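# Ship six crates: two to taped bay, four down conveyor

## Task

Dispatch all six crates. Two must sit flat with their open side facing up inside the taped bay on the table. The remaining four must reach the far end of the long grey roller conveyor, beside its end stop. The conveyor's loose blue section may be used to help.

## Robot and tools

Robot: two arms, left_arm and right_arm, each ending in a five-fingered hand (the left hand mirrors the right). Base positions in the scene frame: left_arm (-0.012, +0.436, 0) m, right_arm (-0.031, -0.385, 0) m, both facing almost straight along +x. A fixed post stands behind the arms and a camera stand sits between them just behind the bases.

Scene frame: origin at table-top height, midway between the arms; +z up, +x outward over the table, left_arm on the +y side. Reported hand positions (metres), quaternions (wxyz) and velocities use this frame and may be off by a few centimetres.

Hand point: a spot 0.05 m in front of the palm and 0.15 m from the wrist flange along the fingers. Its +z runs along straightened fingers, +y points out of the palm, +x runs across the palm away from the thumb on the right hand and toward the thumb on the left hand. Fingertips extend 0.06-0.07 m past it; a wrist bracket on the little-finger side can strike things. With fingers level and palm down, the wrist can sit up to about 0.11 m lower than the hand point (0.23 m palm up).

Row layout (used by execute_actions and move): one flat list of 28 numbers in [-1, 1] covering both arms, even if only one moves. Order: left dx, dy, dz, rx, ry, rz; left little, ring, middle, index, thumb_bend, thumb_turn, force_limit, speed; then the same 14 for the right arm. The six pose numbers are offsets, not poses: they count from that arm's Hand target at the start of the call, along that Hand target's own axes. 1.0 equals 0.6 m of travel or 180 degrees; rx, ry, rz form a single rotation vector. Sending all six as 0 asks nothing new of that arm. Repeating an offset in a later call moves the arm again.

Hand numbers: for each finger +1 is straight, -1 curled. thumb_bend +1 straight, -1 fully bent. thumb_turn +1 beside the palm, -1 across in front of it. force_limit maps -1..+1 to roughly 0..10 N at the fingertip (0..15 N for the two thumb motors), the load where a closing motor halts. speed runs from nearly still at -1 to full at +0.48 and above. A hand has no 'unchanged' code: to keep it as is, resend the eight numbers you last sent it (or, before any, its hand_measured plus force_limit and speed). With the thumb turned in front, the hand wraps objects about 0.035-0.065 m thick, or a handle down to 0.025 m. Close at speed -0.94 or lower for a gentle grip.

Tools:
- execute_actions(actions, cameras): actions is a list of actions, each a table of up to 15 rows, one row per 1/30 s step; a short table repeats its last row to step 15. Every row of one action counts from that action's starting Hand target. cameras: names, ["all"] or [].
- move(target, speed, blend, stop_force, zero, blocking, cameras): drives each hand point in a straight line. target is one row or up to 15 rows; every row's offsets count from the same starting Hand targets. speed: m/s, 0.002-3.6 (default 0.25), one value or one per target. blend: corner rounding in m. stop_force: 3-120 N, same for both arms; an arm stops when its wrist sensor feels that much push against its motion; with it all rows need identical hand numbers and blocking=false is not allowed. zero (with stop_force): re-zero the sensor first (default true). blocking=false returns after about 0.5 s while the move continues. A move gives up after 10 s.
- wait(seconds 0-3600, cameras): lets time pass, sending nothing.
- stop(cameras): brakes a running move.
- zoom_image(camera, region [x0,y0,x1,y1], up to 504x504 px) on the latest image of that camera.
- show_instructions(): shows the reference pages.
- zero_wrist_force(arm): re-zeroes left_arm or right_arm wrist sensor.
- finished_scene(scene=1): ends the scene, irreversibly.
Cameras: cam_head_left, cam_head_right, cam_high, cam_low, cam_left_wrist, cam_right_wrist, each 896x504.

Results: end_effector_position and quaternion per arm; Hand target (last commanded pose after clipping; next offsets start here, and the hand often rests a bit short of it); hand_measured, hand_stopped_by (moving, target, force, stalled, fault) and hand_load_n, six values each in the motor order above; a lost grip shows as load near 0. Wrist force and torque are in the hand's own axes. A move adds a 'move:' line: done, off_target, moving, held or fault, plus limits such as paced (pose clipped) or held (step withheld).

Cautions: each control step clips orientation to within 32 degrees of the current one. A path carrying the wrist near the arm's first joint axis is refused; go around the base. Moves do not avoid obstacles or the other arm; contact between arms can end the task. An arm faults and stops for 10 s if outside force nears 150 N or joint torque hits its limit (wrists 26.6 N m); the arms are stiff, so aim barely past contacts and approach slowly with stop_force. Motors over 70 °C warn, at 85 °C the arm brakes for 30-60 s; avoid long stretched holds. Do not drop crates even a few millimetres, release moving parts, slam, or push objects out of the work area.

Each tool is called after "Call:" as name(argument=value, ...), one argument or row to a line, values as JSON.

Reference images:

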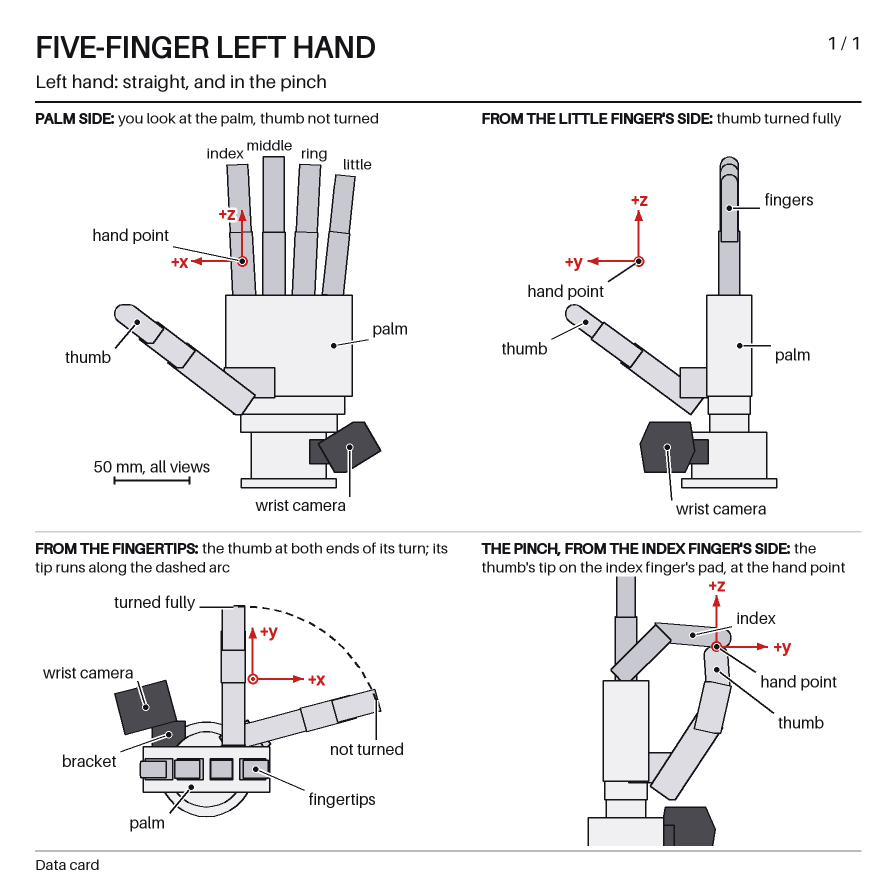

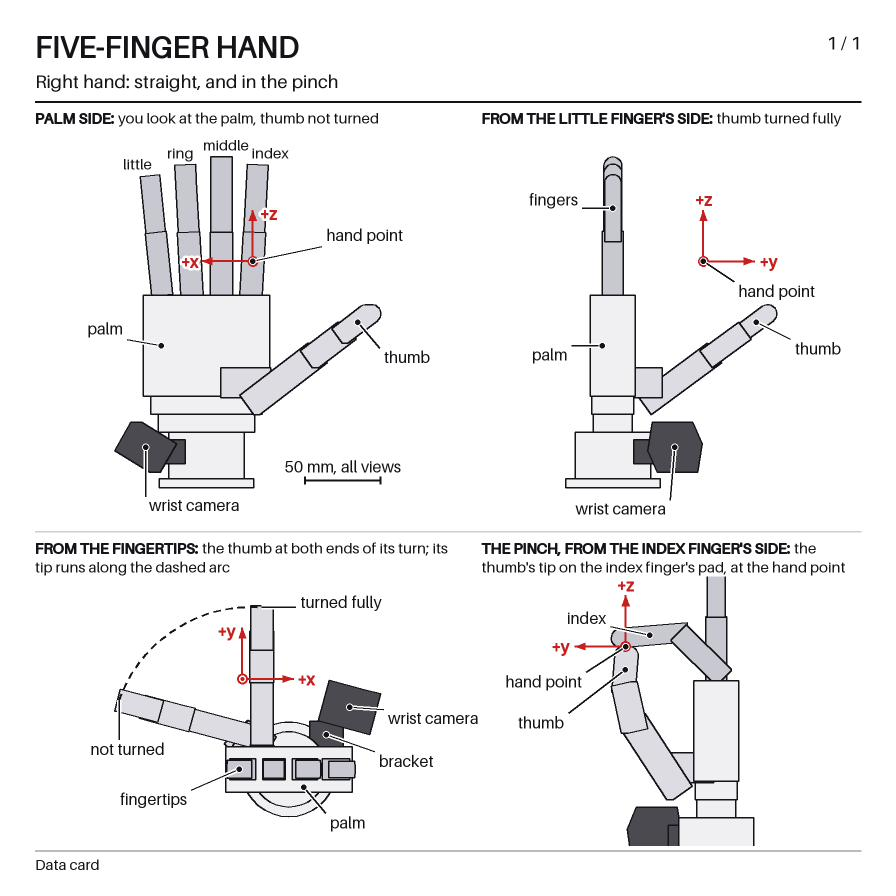

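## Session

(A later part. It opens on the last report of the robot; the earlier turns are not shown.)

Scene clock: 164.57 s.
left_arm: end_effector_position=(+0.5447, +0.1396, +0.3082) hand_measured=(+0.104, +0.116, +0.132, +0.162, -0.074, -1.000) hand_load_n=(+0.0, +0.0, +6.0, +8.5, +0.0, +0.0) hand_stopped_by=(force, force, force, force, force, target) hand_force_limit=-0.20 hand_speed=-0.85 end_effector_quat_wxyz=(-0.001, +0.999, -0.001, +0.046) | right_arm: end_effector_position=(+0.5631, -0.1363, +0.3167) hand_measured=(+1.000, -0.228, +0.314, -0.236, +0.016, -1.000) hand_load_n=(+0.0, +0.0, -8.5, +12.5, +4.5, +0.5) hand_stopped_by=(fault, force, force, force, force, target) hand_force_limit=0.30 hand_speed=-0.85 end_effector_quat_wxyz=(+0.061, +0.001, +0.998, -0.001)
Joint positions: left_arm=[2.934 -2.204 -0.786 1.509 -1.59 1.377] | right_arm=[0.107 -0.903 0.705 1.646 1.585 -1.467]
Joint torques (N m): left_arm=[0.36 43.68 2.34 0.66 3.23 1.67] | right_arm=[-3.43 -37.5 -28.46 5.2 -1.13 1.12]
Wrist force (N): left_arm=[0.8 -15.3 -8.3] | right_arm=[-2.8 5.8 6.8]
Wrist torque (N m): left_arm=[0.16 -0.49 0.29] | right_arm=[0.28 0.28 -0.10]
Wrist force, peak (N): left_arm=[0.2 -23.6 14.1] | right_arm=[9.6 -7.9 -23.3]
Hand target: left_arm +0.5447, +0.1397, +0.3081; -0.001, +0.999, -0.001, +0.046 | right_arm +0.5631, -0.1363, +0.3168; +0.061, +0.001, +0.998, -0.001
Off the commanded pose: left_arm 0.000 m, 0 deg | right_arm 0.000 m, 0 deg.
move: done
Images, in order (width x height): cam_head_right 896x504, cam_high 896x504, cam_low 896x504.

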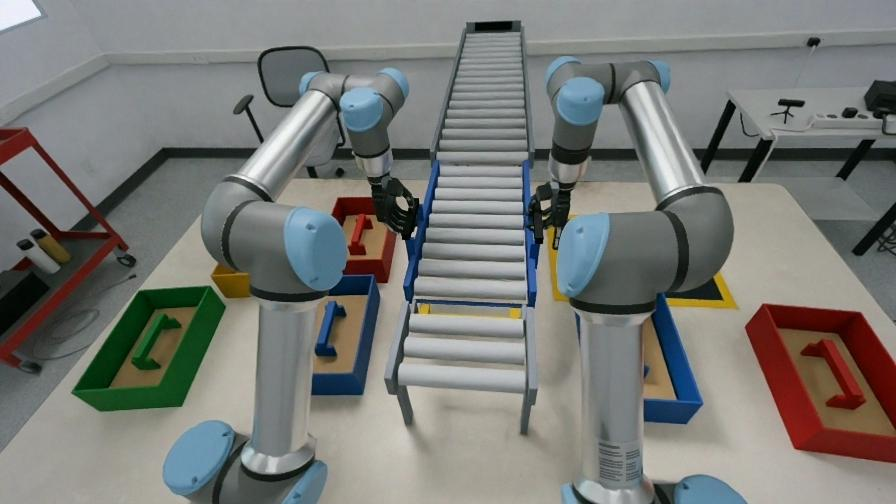

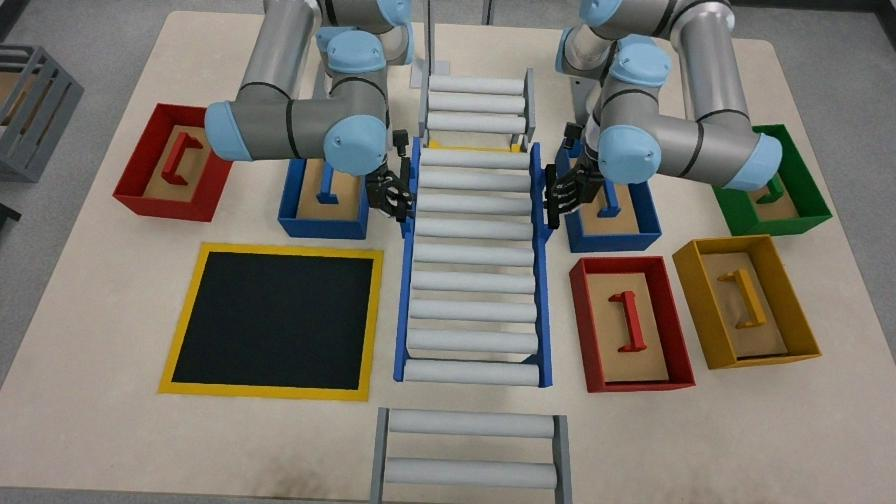

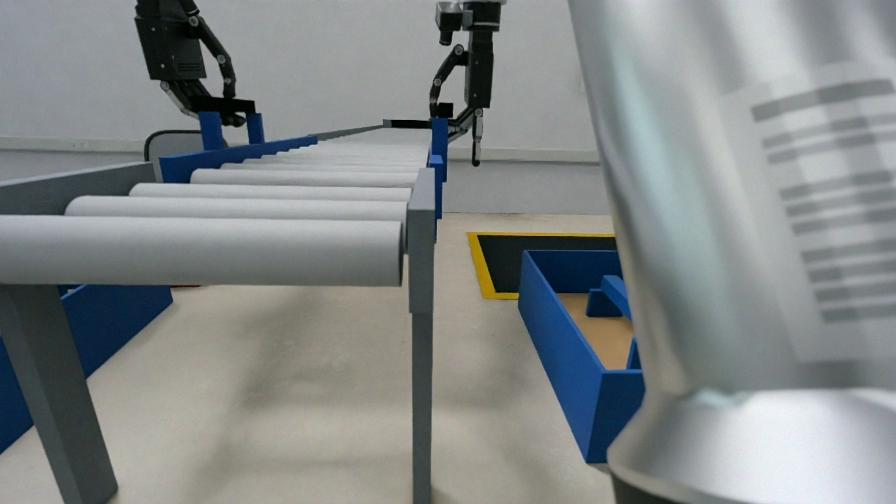

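Call:
move(
  target=[0,0.002,-0.0015,0,0,0, -0.6,-0.6,-0.6,-0.6,0.5,-1,-0.2,-0.5, 0,0,0.001,0,0,0, -0.6,-0.7,-0.7,-0.7,0.5,-1,0.3,-0.5],
  speed=0.02,
)

Call:
move(
  target=[0,0,0,0,0,0, 0.6,0.6,0.6,0.6,0.5,-1,-0.2,-0.6, 0,0,0,0,0,0, -0.6,0.6,0.6,0.6,0.5,-1,0.3,-0.6],
  cameras=["cam_high","cam_low","cam_left_wrist","cam_right_wrist"],
  speed=0.02,
)

Scene clock: 171.97 s.
left_arm: end_effector_position=(+0.5446, +0.1385, +0.3089) hand_measured=(+0.104, +0.116, +0.132, +0.162, +0.500, -1.000) hand_load_n=(+0.0, +1.0, +8.5, +10.5, +0.0, +0.0) hand_stopped_by=(force, force, force, force, target, target) hand_force_limit=-0.20 hand_speed=-0.50 end_effector_quat_wxyz=(-0.001, +0.999, -0.001, +0.046) | right_arm: end_effector_position=(+0.5632, -0.1363, +0.3162) hand_measured=(+1.000, -0.228, +0.314, -0.236, +0.500, -1.000) hand_load_n=(+0.0, +0.0, -9.0, +10.5, +0.0, +0.0) hand_stopped_by=(fault, force, force, force, target, target) hand_force_limit=0.30 hand_speed=-0.50 end_effector_quat_wxyz=(+0.061, +0.001, +0.998, -0.001)
Joint positions: left_arm=[2.932 -2.206 -0.781 1.506 -1.591 1.375] | right_arm=[0.107 -0.903 0.707 1.645 1.585 -1.467]
Joint torques (N m): left_arm=[-21.45 42.67 36.98 -3.31 8.29 -1.1] | right_arm=[5.73 -43.84 -7.32 0.07 -2.79 -0.3]
Wrist force (N): left_arm=[-2.0 -22.8 13.6] | right_arm=[-3.9 -8.4 -5.6]
Wrist torque (N m): left_arm=[-0.63 0.10 0.34] | right_arm=[0.20 0.50 -0.33]
Wrist force, peak (N): left_arm=[-1.2 -27.2 -3.7] | right_arm=[-3.9 -8.8 -5.4]
Hand target: left_arm +0.5446, +0.1385, +0.3089; -0.001, +0.999, -0.001, +0.046 | right_arm +0.5632, -0.1363, +0.3162; +0.061, +0.001, +0.998, -0.001
Off the commanded pose: left_arm 0.000 m, 0 deg | right_arm 0.000 m, 0 deg.
move: done

Scene clock: 172.77 s.
left_arm: end_effector_position=(+0.5446, +0.1385, +0.3090) hand_measured=(+0.600, +0.600, +0.600, +0.600, +0.500, -1.000) hand_load_n=(+0.0, +0.0, +0.0, +0.0, +0.0, +0.0) hand_stopped_by=(target, target, target, target, target, target) hand_force_limit=-0.20 hand_speed=-0.60 end_effector_quat_wxyz=(-0.001, +0.999, -0.001, +0.046) | right_arm: end_effector_position=(+0.5631, -0.1362, +0.3162) hand_measured=(+1.000, +0.326, +0.336, +0.084, +0.500, -1.000) hand_load_n=(+0.0, -12.5, -13.0, -13.0, +0.0, +0.0) hand_stopped_by=(fault, moving, stalled, moving, target, target) hand_force_limit=0.30 hand_speed=-0.60 end_effector_quat_wxyz=(+0.061, +0.001, +0.998, -0.001)
Joint positions: left_arm=[2.932 -2.206 -0.781 1.506 -1.591 1.375] | right_arm=[0.107 -0.903 0.707 1.645 1.584 -1.467]
Joint torques (N m): left_arm=[8.59 44.74 11.89 -3.04 -2.19 -1.1] | right_arm=[2.33 -24.32 -7.14 -4.89 4.24 -0.89]
Wrist force (N): left_arm=[1.4 0.7 -0.6] | right_arm=[10.4 3.8 -38.3]
Wrist torque (N m): left_arm=[0.29 -0.23 0.21] | right_arm=[0.80 0.86 0.10]
Wrist force, peak (N): left_arm=[-1.9 -22.5 14.1] | right_arm=[10.6 4.0 -38.4]
Hand target: left_arm +0.5446, +0.1385, +0.3089; -0.001, +0.999, -0.001, +0.046 | right_arm +0.5632, -0.1363, +0.3162; +0.061, +0.001, +0.998, -0.001
Off the commanded pose: left_arm 0.000 m, 0 deg | right_arm 0.000 m, 0 deg.
move: done

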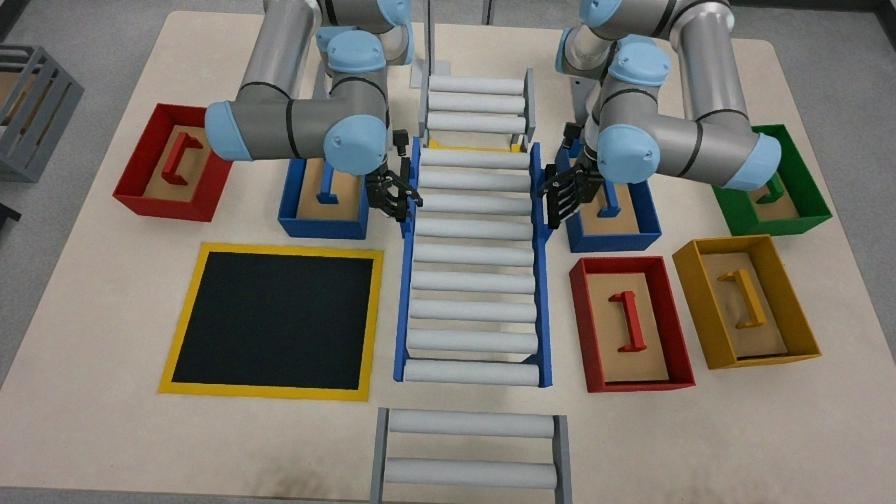

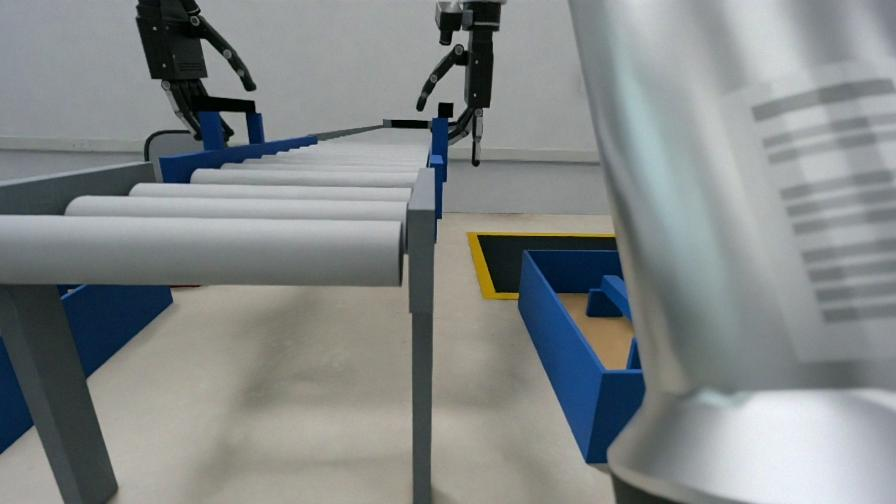

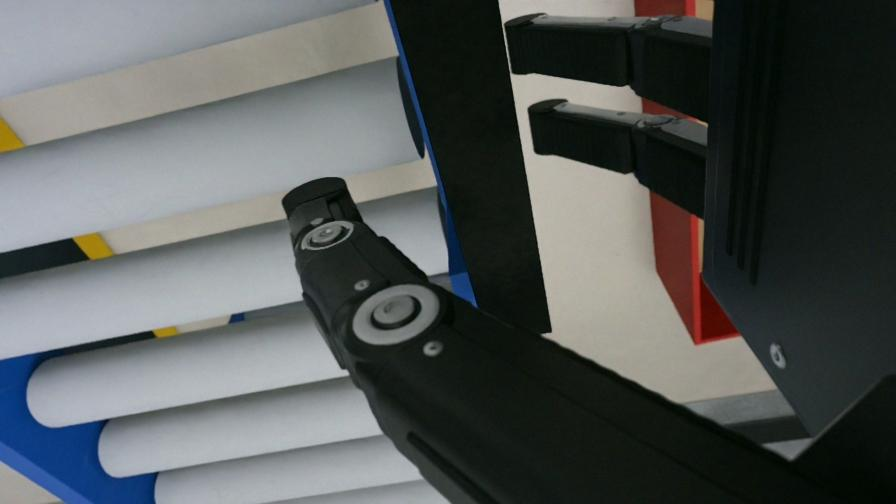

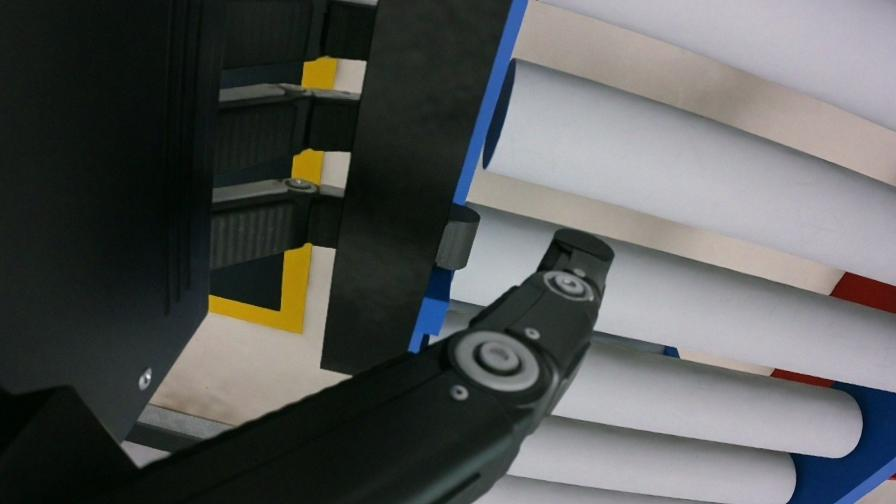

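Call:
move(
  target=[0,0,0,0,0,0, 1,1,1,1,1,-1,-0.2,-0.6, 0,-0.008,-0.007,0,0,0, -0.6,0.3,0.3,0.1,1,-1,0.3,-0.3],
  cameras=["cam_right_wrist"],
  speed=0.02,
)

Scene clock: 175.00 s.
left_arm: end_effector_position=(+0.5446, +0.1385, +0.3089) hand_measured=(+1.000, +1.000, +1.000, +1.000, +1.000, -1.000) hand_load_n=(+0.0, +0.0, +0.0, +0.0, +0.0, +0.0) hand_stopped_by=(target, target, target, target, target, target) hand_force_limit=-0.20 hand_speed=-0.60 end_effector_quat_wxyz=(-0.001, +0.999, -0.001, +0.046) | right_arm: end_effector_position=(+0.5627, -0.1410, +0.3203) hand_measured=(+1.000, +0.300, +0.300, +0.098, +1.000, -1.000) hand_load_n=(+0.0, +0.0, +0.0, -4.5, +0.0, +0.0) hand_stopped_by=(fault, target, target, target, target, target) hand_force_limit=0.30 hand_speed=-0.30 end_effector_quat_wxyz=(+0.061, +0.001, +0.998, -0.001)
Joint positions: left_arm=[2.932 -2.206 -0.781 1.506 -1.591 1.375] | right_arm=[0.098 -0.908 0.704 1.653 1.584 -1.476]
Joint torques (N m): left_arm=[7.71 48.43 5.5 -1.73 -2.02 -1.42] | right_arm=[-20.98 -51.05 -32.02 -1.41 0.54 -0.35]
Wrist force (N): left_arm=[1.2 0.6 -0.4] | right_arm=[21.0 7.4 -0.1]
Wrist torque (N m): left_arm=[0.26 -0.20 0.20] | right_arm=[-0.01 0.37 0.18]
Wrist force, peak (N): left_arm=[1.4 1.0 -0.4] | right_arm=[10.5 3.7 -38.4]
Hand target: left_arm +0.5446, +0.1385, +0.3089; -0.001, +0.999, -0.001, +0.046 | right_arm +0.5627, -0.1411, +0.3203; +0.061, +0.001, +0.998, -0.001
Off the commanded pose: left_arm 0.000 m, 0 deg | right_arm 0.000 m, 0 deg.
move: done

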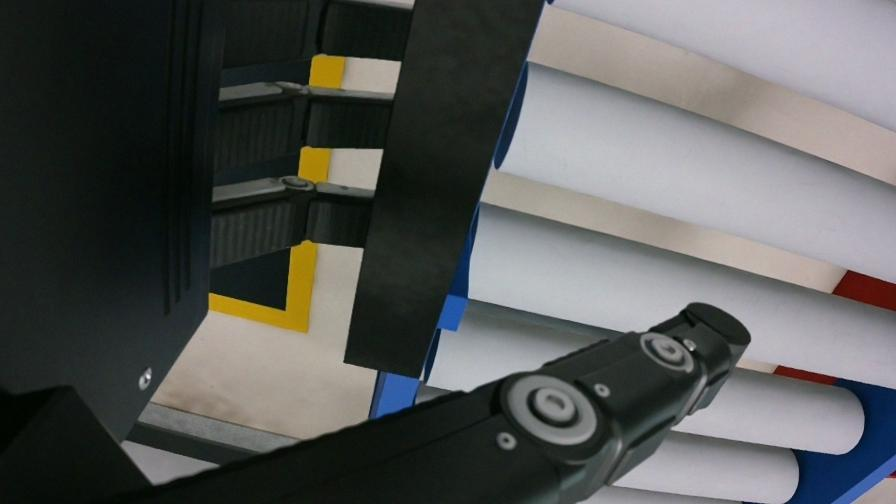

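Call:
move(
  target=[0,0,0,0,0,0, 1,1,1,1,1,-1,-0.2,-0.6, 0.01,-0.03,0,0,0,0, -0.6,0.3,0.3,0.1,1,-1,0.3,-0.3],
  cameras=["cam_right_wrist"],
  speed=0.02,
)

Call:
move(
  target=[0,0,0,0,0,0, 1,1,1,1,1,-1,-0.2,-0.6, 0,0,0,0,0,0, -0.6,1,1,1,1,-1,0.3,-0.4],
  cameras=["cam_right_wrist","cam_high"],
  speed=0.02,
)

Scene clock: 177.13 s.
left_arm: end_effector_position=(+0.5446, +0.1385, +0.3089) hand_measured=(+1.000, +1.000, +1.000, +1.000, +1.000, -1.000) hand_load_n=(+0.0, +0.0, +0.0, +0.0, +0.0, +0.0) hand_stopped_by=(target, target, target, target, target, target) hand_force_limit=-0.20 hand_speed=-0.60 end_effector_quat_wxyz=(-0.001, +0.999, -0.001, +0.046) | right_arm: end_effector_position=(+0.5567, -0.1590, +0.3196) hand_measured=(+1.000, +0.300, +0.300, +0.100, +1.000, -1.000) hand_load_n=(+0.0, +0.0, +0.0, +0.0, +0.0, +0.0) hand_stopped_by=(fault, target, target, target, target, target) hand_force_limit=0.30 hand_speed=-0.30 end_effector_quat_wxyz=(+0.061, +0.001, +0.998, -0.001)
Joint positions: left_arm=[2.932 -2.206 -0.781 1.506 -1.591 1.375] | right_arm=[0.066 -0.948 0.772 1.624 1.58 -1.508]
Joint torques (N m): left_arm=[8.3 49.38 6.78 -0.88 -1.47 -1.22] | right_arm=[-13.96 -50.09 -10.81 0.2 -2.15 -1.74]
Wrist force (N): left_arm=[1.3 0.7 -0.6] | right_arm=[-0.3 -0.4 -0.5]
Wrist torque (N m): left_arm=[0.29 -0.23 0.20] | right_arm=[-0.04 0.08 0.03]
Wrist force, peak (N): left_arm=[1.4 0.6 -0.8] | right_arm=[21.2 7.6 0.0]
Hand target: left_arm +0.5446, +0.1385, +0.3089; -0.001, +0.999, -0.001, +0.046 | right_arm +0.5567, -0.1590, +0.3196; +0.061, +0.001, +0.998, -0.001
Off the commanded pose: left_arm 0.000 m, 0 deg | right_arm 0.000 m, 0 deg.
move: done

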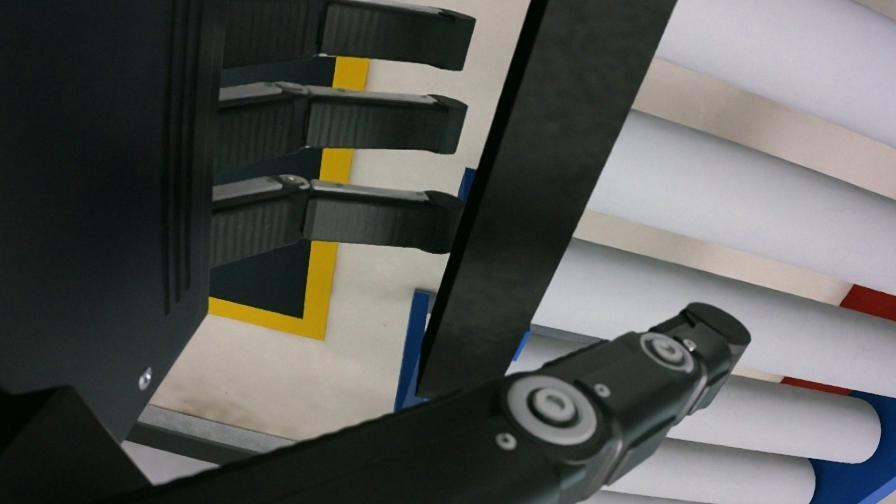

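Scene clock: 177.97 s.
left_arm: end_effector_position=(+0.5446, +0.1385, +0.3089) hand_measured=(+1.000, +1.000, +1.000, +1.000, +1.000, -1.000) hand_load_n=(+0.0, +0.0, +0.0, -0.5, +0.0, +0.0) hand_stopped_by=(target, target, target, target, target, target) hand_force_limit=-0.20 hand_speed=-0.60 end_effector_quat_wxyz=(-0.001, +0.999, -0.001, +0.046) | right_arm: end_effector_position=(+0.5567, -0.1590, +0.3196) hand_measured=(+1.000, +1.000, +1.000, +1.000, +1.000, -1.000) hand_load_n=(+0.0, +0.0, +0.0, +0.0, +0.0, +0.0) hand_stopped_by=(fault, target, target, target, target, target) hand_force_limit=0.30 hand_speed=-0.40 end_effector_quat_wxyz=(+0.061, +0.001, +0.998, -0.001)
Joint positions: left_arm=[2.932 -2.206 -0.781 1.506 -1.591 1.375] | right_arm=[0.066 -0.948 0.773 1.624 1.58 -1.508]
Joint torques (N m): left_arm=[8.7 48.35 7.34 -0.7 -1.18 -1.28] | right_arm=[-12.38 -50.35 -9.13 0 -1.85 -1.72]
Wrist force (N): left_arm=[1.1 0.4 -0.4] | right_arm=[-0.7 -0.4 -0.6]
Wrist torque (N m): left_arm=[0.23 -0.18 0.19] | right_arm=[-0.05 0.15 0.01]
Wrist force, peak (N): left_arm=[1.5 0.6 -0.5] | right_arm=[-1.0 -0.3 -0.7]
Hand target: left_arm +0.5446, +0.1385, +0.3089; -0.001, +0.999, -0.001, +0.046 | right_arm +0.5567, -0.1590, +0.3196; +0.061, +0.001, +0.998, -0.001
Off the commanded pose: left_arm 0.000 m, 0 deg | right_arm 0.000 m, 0 deg.
move: done
Images, in order (width x height): cam_high 896x504, cam_right_wrist 896x504.

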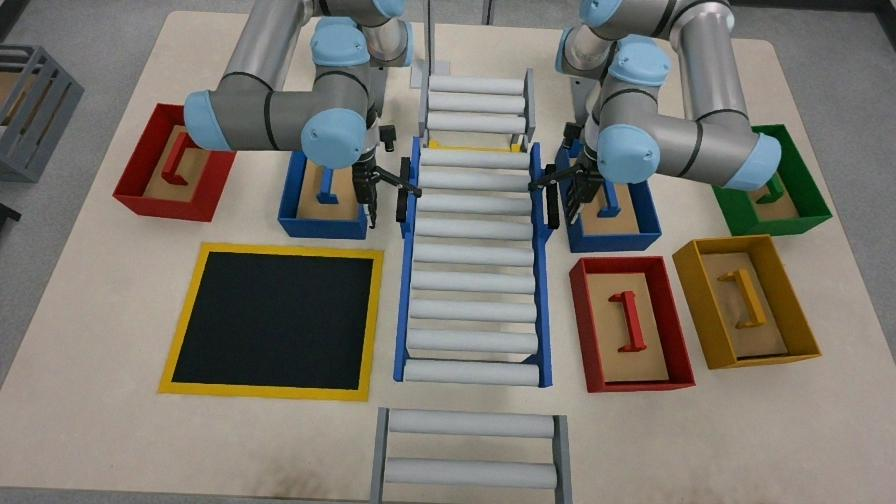

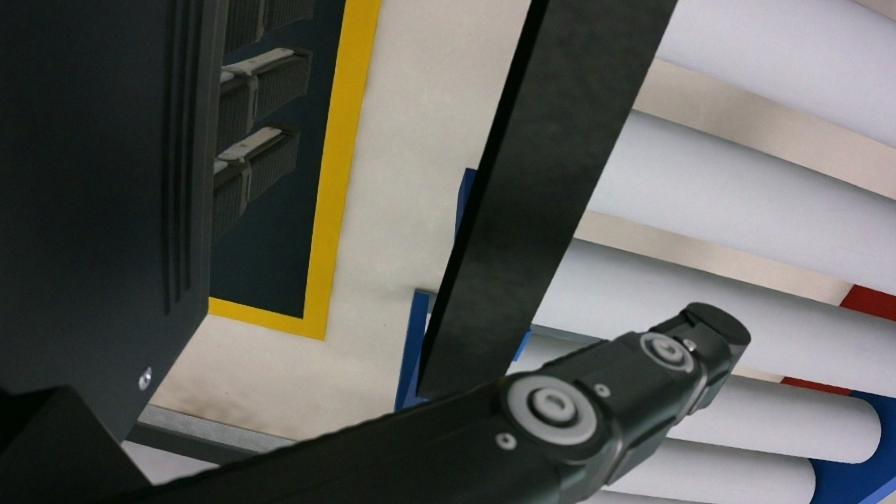

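Call:
move(
  target=[0,0,-0.2,0,0,0, 1,1,1,1,1,-1,-0.2,-0.6, 0,0,-0.2,0,0,0, -0.6,1,1,1,1,-1,0.3,-0.4],
  speed=0.15,
)

Call:
move(
  target=[-0.25,-0.2,0,0,0,0, 1,1,1,1,1,-1,-0.2,-0.6, 0.25,-0.25,0,0,0,0, -0.6,1,1,1,1,-1,0.3,-0.4],
  cameras=["all"],
  speed=0.2,
)

Call:
zoom_image(
  camera="cam_high",
  region=[400, 110, 480, 170],
)

Call:
zoom_image(
  camera="cam_high",
  region=[480, 110, 560, 170],
)

Call:
zoom_image(
  camera="cam_high",
  region=[370, 330, 590, 440],
)

Scene clock: 180.70 s.
left_arm: end_effector_position=(+0.5332, +0.1385, +0.4281) hand_measured=(+1.000, +1.000, +1.000, +1.000, +1.000, -1.000) hand_load_n=(+0.0, +0.0, +0.0, +0.0, +0.0, +0.0) hand_stopped_by=(target, target, target, target, target, target) hand_force_limit=-0.20 hand_speed=-0.60 end_effector_quat_wxyz=(+0.000, +0.999, -0.001, +0.047) | right_arm: end_effector_position=(+0.5416, -0.1590, +0.4384) hand_measured=(+1.000, +1.000, +1.000, +1.000, +1.000, -1.000) hand_load_n=(+0.0, +0.0, +0.0, +0.0, +0.0, +0.0) hand_stopped_by=(fault, target, target, target, target, target) hand_force_limit=0.30 hand_speed=-0.40 end_effector_quat_wxyz=(+0.062, +0.001, +0.998, +0.000)
Joint positions: left_arm=[2.928 -2.411 -0.078 1.011 -1.59 1.371] | right_arm=[0.068 -0.757 0.096 2.107 1.579 -1.506]
Joint torques (N m): left_arm=[-10.79 36.92 26.78 -3.69 -2.3 -1.32] | right_arm=[12.45 -32.13 -22.41 4.26 1.86 -1.37]
Wrist force (N): left_arm=[1.1 0.8 -0.4] | right_arm=[-0.6 -0.6 -0.4]
Wrist torque (N m): left_arm=[0.29 -0.18 0.20] | right_arm=[-0.08 0.12 -0.13]
Wrist force, peak (N): left_arm=[1.3 0.7 -1.0] | right_arm=[-0.6 -0.4 -1.4]
Hand target: left_arm +0.5337, +0.1383, +0.4284; -0.001, +0.999, -0.001, +0.046 | right_arm +0.5420, -0.1589, +0.4387; +0.061, +0.001, +0.998, -0.001
Off the commanded pose: left_arm 0.001 m, 0 deg | right_arm 0.000 m, 0 deg.
move: done

Scene clock: 182.53 s.
left_arm: end_effector_position=(+0.3847, +0.2587, +0.4150) hand_measured=(+1.000, +1.000, +1.000, +1.000, +1.000, -1.000) hand_load_n=(+0.0, +0.0, +0.0, +0.5, +0.0, +0.0) hand_stopped_by=(target, target, target, target, target, target) hand_force_limit=-0.20 hand_speed=-0.60 end_effector_quat_wxyz=(-0.001, +0.999, -0.001, +0.046) | right_arm: end_effector_position=(+0.3929, -0.3086, +0.4205) hand_measured=(+1.000, +1.000, +1.000, +1.000, +1.000, -1.000) hand_load_n=(+0.0, -0.5, +0.0, +0.0, +0.0, +0.0) hand_stopped_by=(fault, target, target, target, target, target) hand_force_limit=0.30 hand_speed=-0.40 end_effector_quat_wxyz=(+0.061, +0.001, +0.998, -0.001)
Joint positions: left_arm=[3.178 -1.699 -1.218 1.439 -1.569 1.62] | right_arm=[-0.326 -1.441 1.203 1.692 1.532 -1.898]
Joint torques (N m): left_arm=[7.53 31.1 7.34 -0.65 2.64 2.36] | right_arm=[-14.04 -31.58 -9.64 -0.06 -2.19 -1.78]
Wrist force (N): left_arm=[0.9 0.4 -0.5] | right_arm=[-0.3 -0.1 -0.3]
Wrist torque (N m): left_arm=[0.22 -0.16 0.07] | right_arm=[-0.03 0.07 0.04]
Wrist force, peak (N): left_arm=[1.6 1.4 -0.4] | right_arm=[-1.0 0.7 -0.7]
Hand target: left_arm +0.3846, +0.2588, +0.4150; -0.001, +0.999, -0.001, +0.046 | right_arm +0.3928, -0.3086, +0.4205; +0.061, +0.001, +0.998, -0.001
Off the commanded pose: left_arm 0.000 m, 0 deg | right_arm 0.000 m, 0 deg.
move: done

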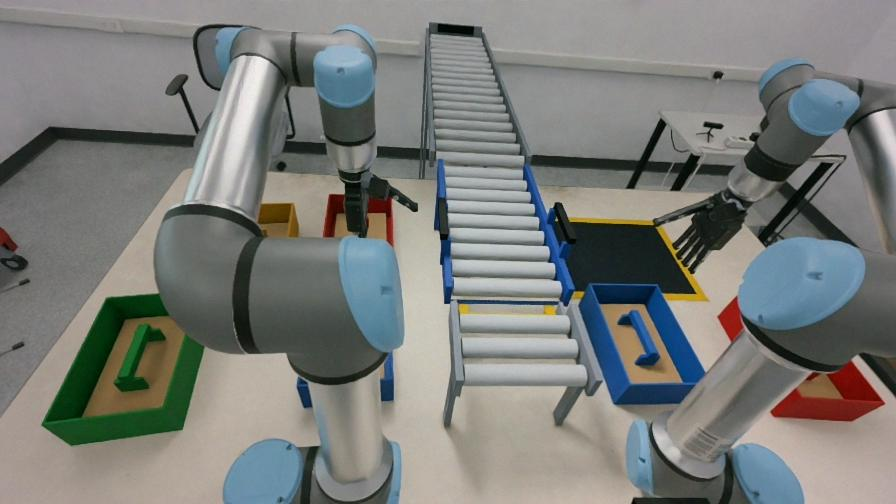

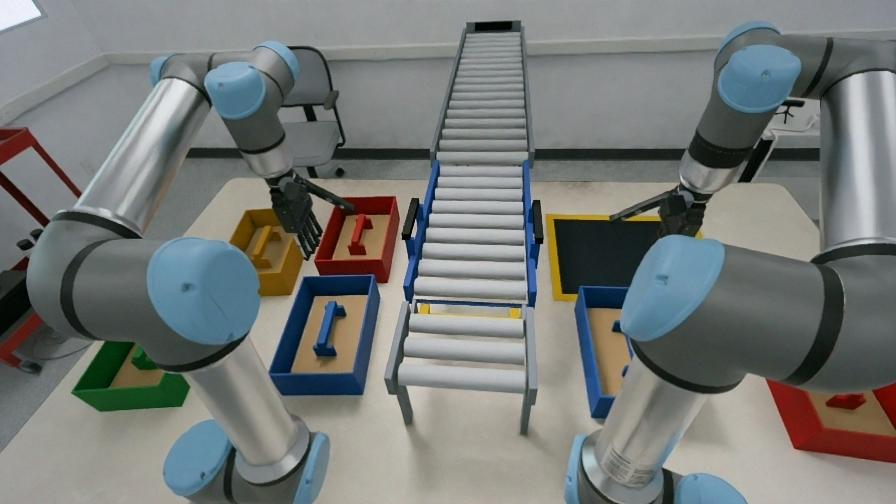

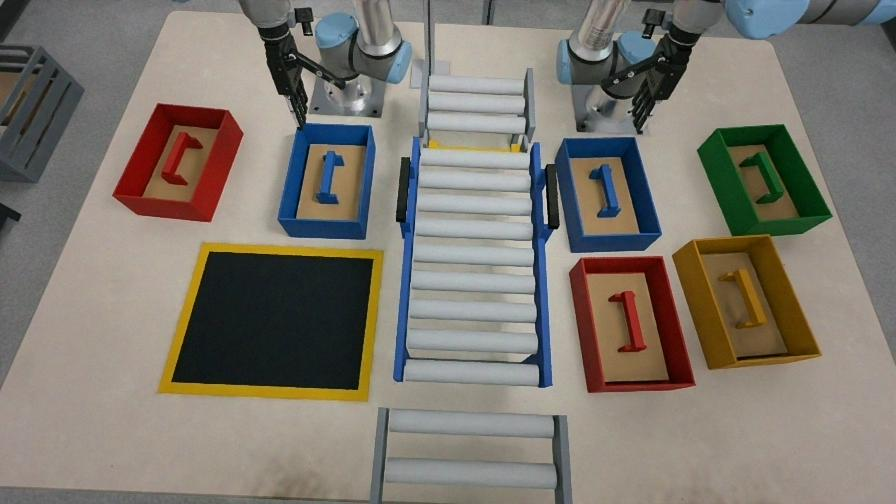

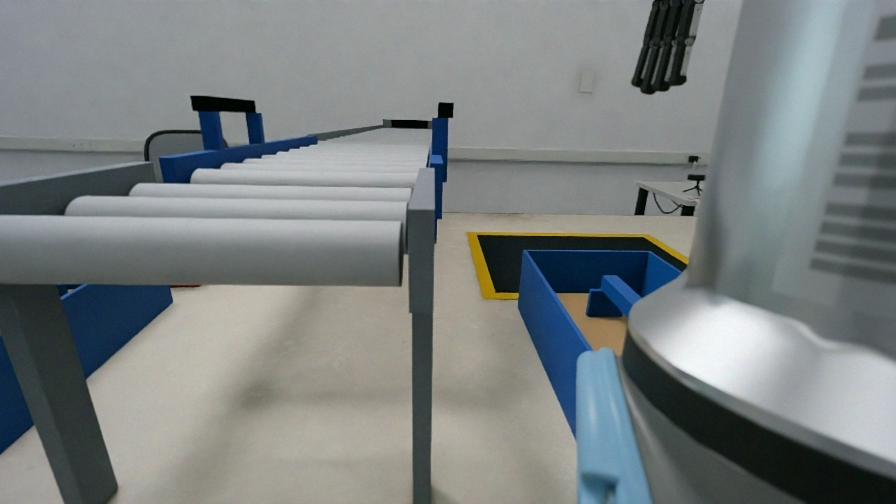

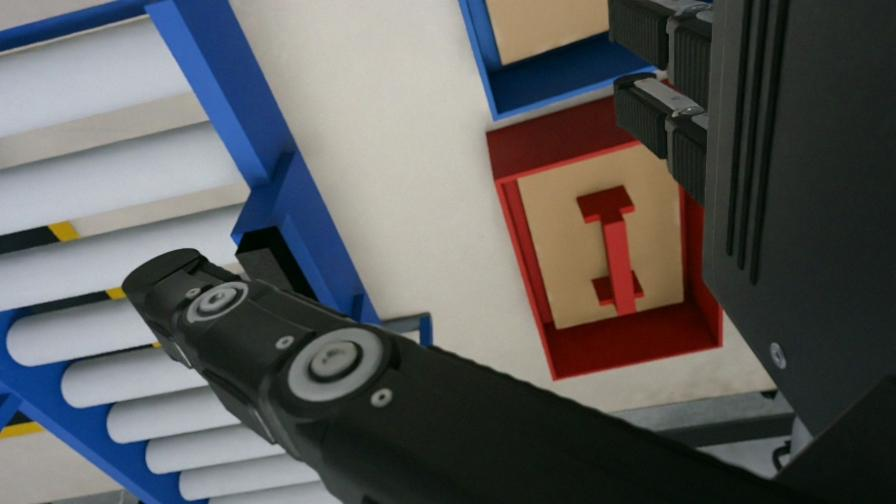

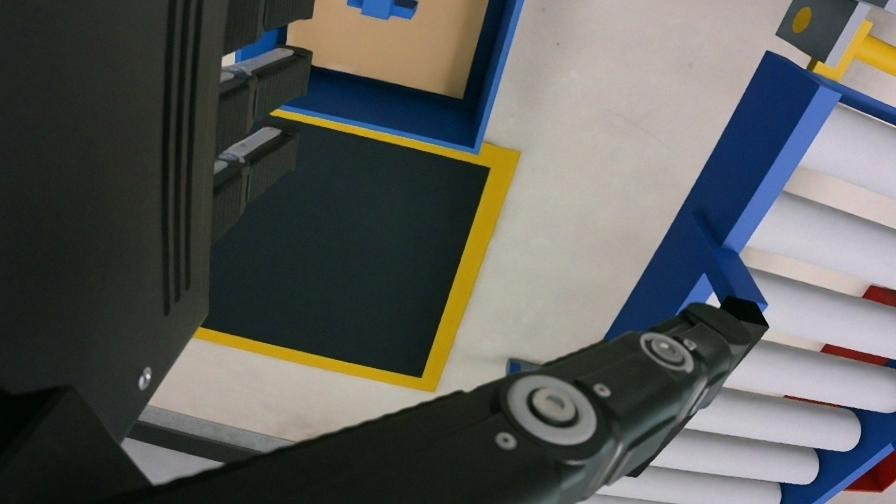

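Scaled by 6.300 from the camera's image (finer frame: 1280x720).

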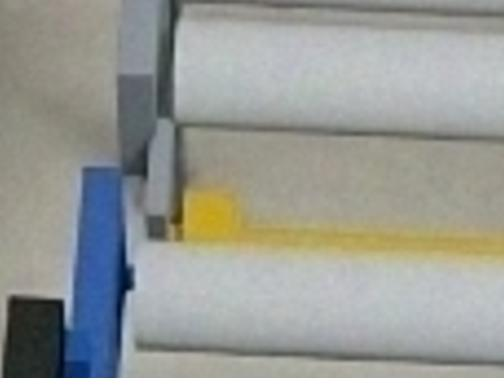

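Scaled by 6.300 from the camera's image (finer frame: 1280x720).

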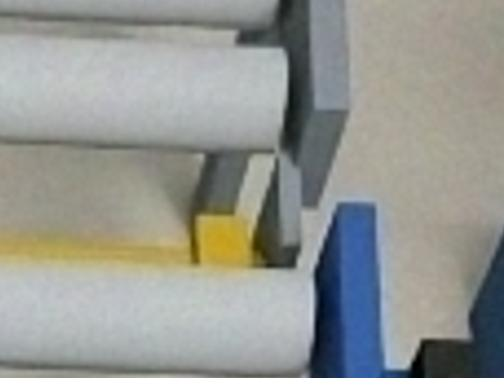

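Scaled by 2.291 from the camera's image (finer frame: 1280x720).

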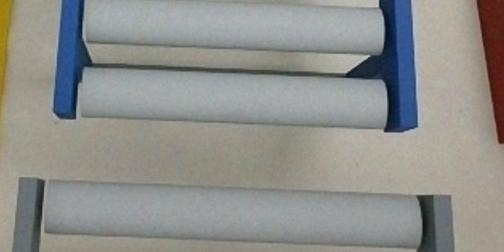

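Call:
zoom_image(
  camera="cam_right_wrist",
  region=[740, 0, 896, 120],
)

Call:
zoom_image(
  camera="cam_head_right",
  region=[395, 285, 555, 345],
)

Scaled by 3.231 from the camera's image (finer frame: 1280x720).

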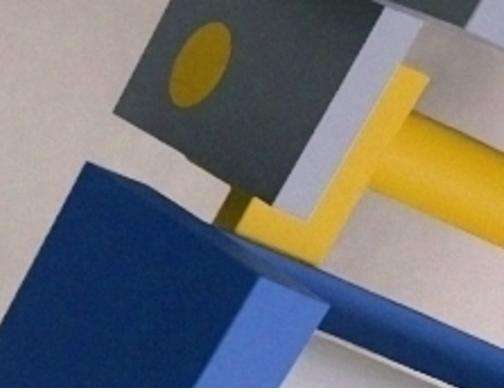

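Scaled by 3.150 from the camera's image (finer frame: 1280x720).

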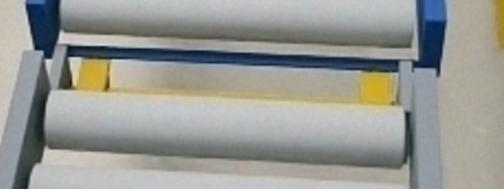

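Call:
zoom_image(
  camera="cam_low",
  region=[150, 90, 460, 220],
)

Call:
zoom_image(
  camera="cam_head_right",
  region=[400, 110, 560, 230],
)

Scaled by 1.626 from the camera's image (finer frame: 1280x720).

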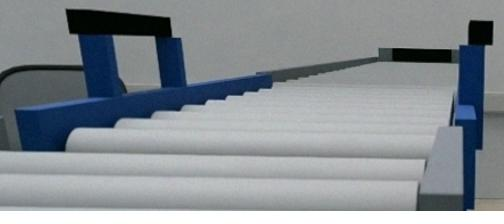

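Scaled by 3.150 from the camera's image (finer frame: 1280x720).

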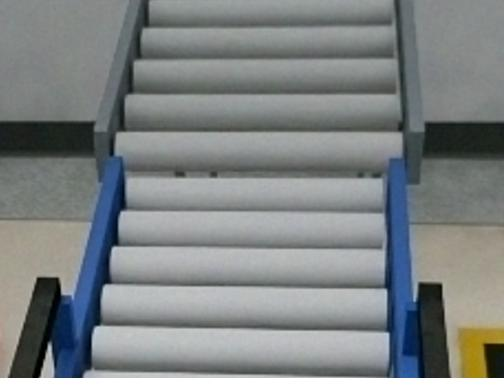

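Call:
move(
  target=[-0.226,-0.167,0.007,0,-0.0294,0, 1,1,1,1,1,1,-0.2,0.2, 0.2367,-0.083,-0.029,0,0.039,0, -0.6,1,1,1,1,1,0.3,0.2],
  cameras=["cam_left_wrist","cam_right_wrist","cam_high"],
  speed=0.2,
)

Scene clock: 188.50 s.
left_arm: end_effector_position=(+0.2503, +0.3593, +0.3986) hand_measured=(+1.000, +1.000, +1.000, +1.000, +1.000, +1.000) hand_load_n=(+0.0, +0.0, +0.0, +0.0, +0.0, +0.0) hand_stopped_by=(target, target, target, target, target, target) hand_force_limit=-0.20 hand_speed=0.20 end_effector_quat_wxyz=(-0.001, +1.000, -0.001, +0.000) | right_arm: end_effector_position=(+0.2497, -0.3581, +0.4204) hand_measured=(+1.000, +1.000, +1.000, +1.000, +1.000, +1.000) hand_load_n=(+0.0, +0.0, +0.0, +0.0, +0.0, +0.0) hand_stopped_by=(fault, target, target, target, target, target) hand_force_limit=0.30 hand_speed=0.20 end_effector_quat_wxyz=(+0.000, +0.001, +1.000, -0.001)
Joint positions: left_arm=[3.669 -1.345 -1.61 1.385 -1.573 2.111] | right_arm=[-0.686 -1.734 1.506 1.798 1.571 -2.26]
Joint torques (N m): left_arm=[9.21 15.53 5.71 -4.18 2.42 1.94] | right_arm=[-12.36 -20.14 -8.34 4.37 -2.2 -1.57]
Wrist force (N): left_arm=[1.1 0.3 -0.5] | right_arm=[-0.7 -0.1 -0.3]
Wrist torque (N m): left_arm=[0.22 -0.18 0.03] | right_arm=[-0.03 0.16 0.02]
Wrist force, peak (N): left_arm=[1.8 1.0 -0.7] | right_arm=[-1.4 -0.1 -0.2]
Hand target: left_arm +0.2502, +0.3594, +0.3986; -0.001, +1.000, -0.001, +0.000 | right_arm +0.2496, -0.3582, +0.4204; +0.000, +0.001, +1.000, -0.001
Off the commanded pose: left_arm 0.000 m, 0 deg | right_arm 0.000 m, 0 deg.
move: done
Images, in order (width x height): cam_high 896x504, cam_left_wrist 896x504, cam_right_wrist 896x504.

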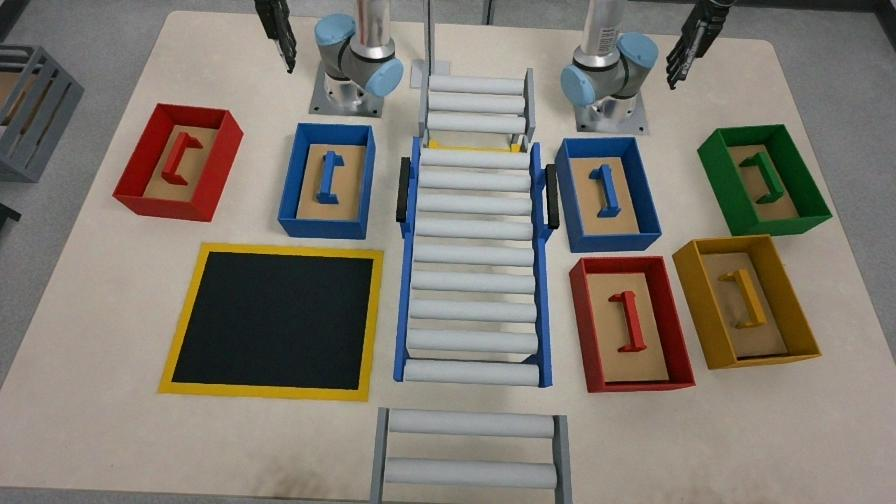

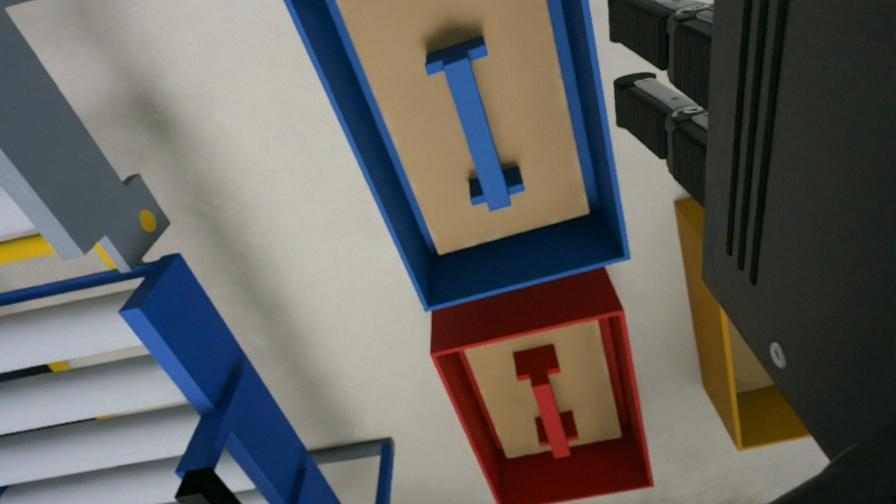

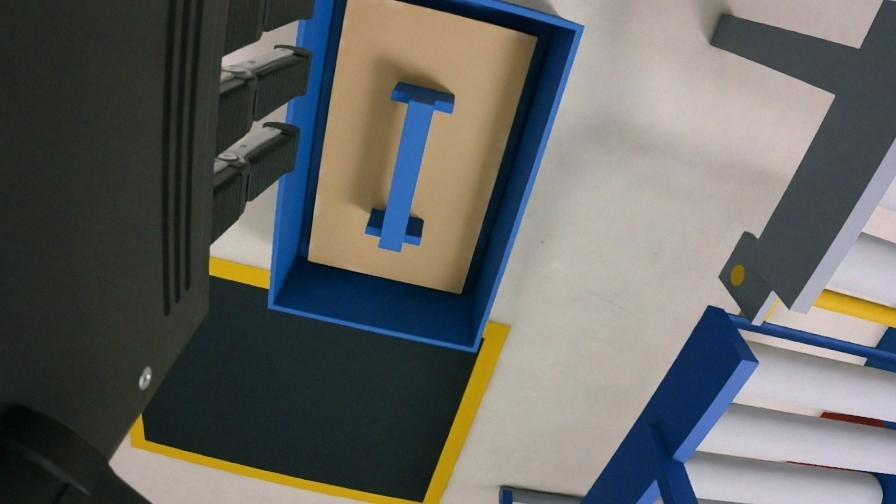

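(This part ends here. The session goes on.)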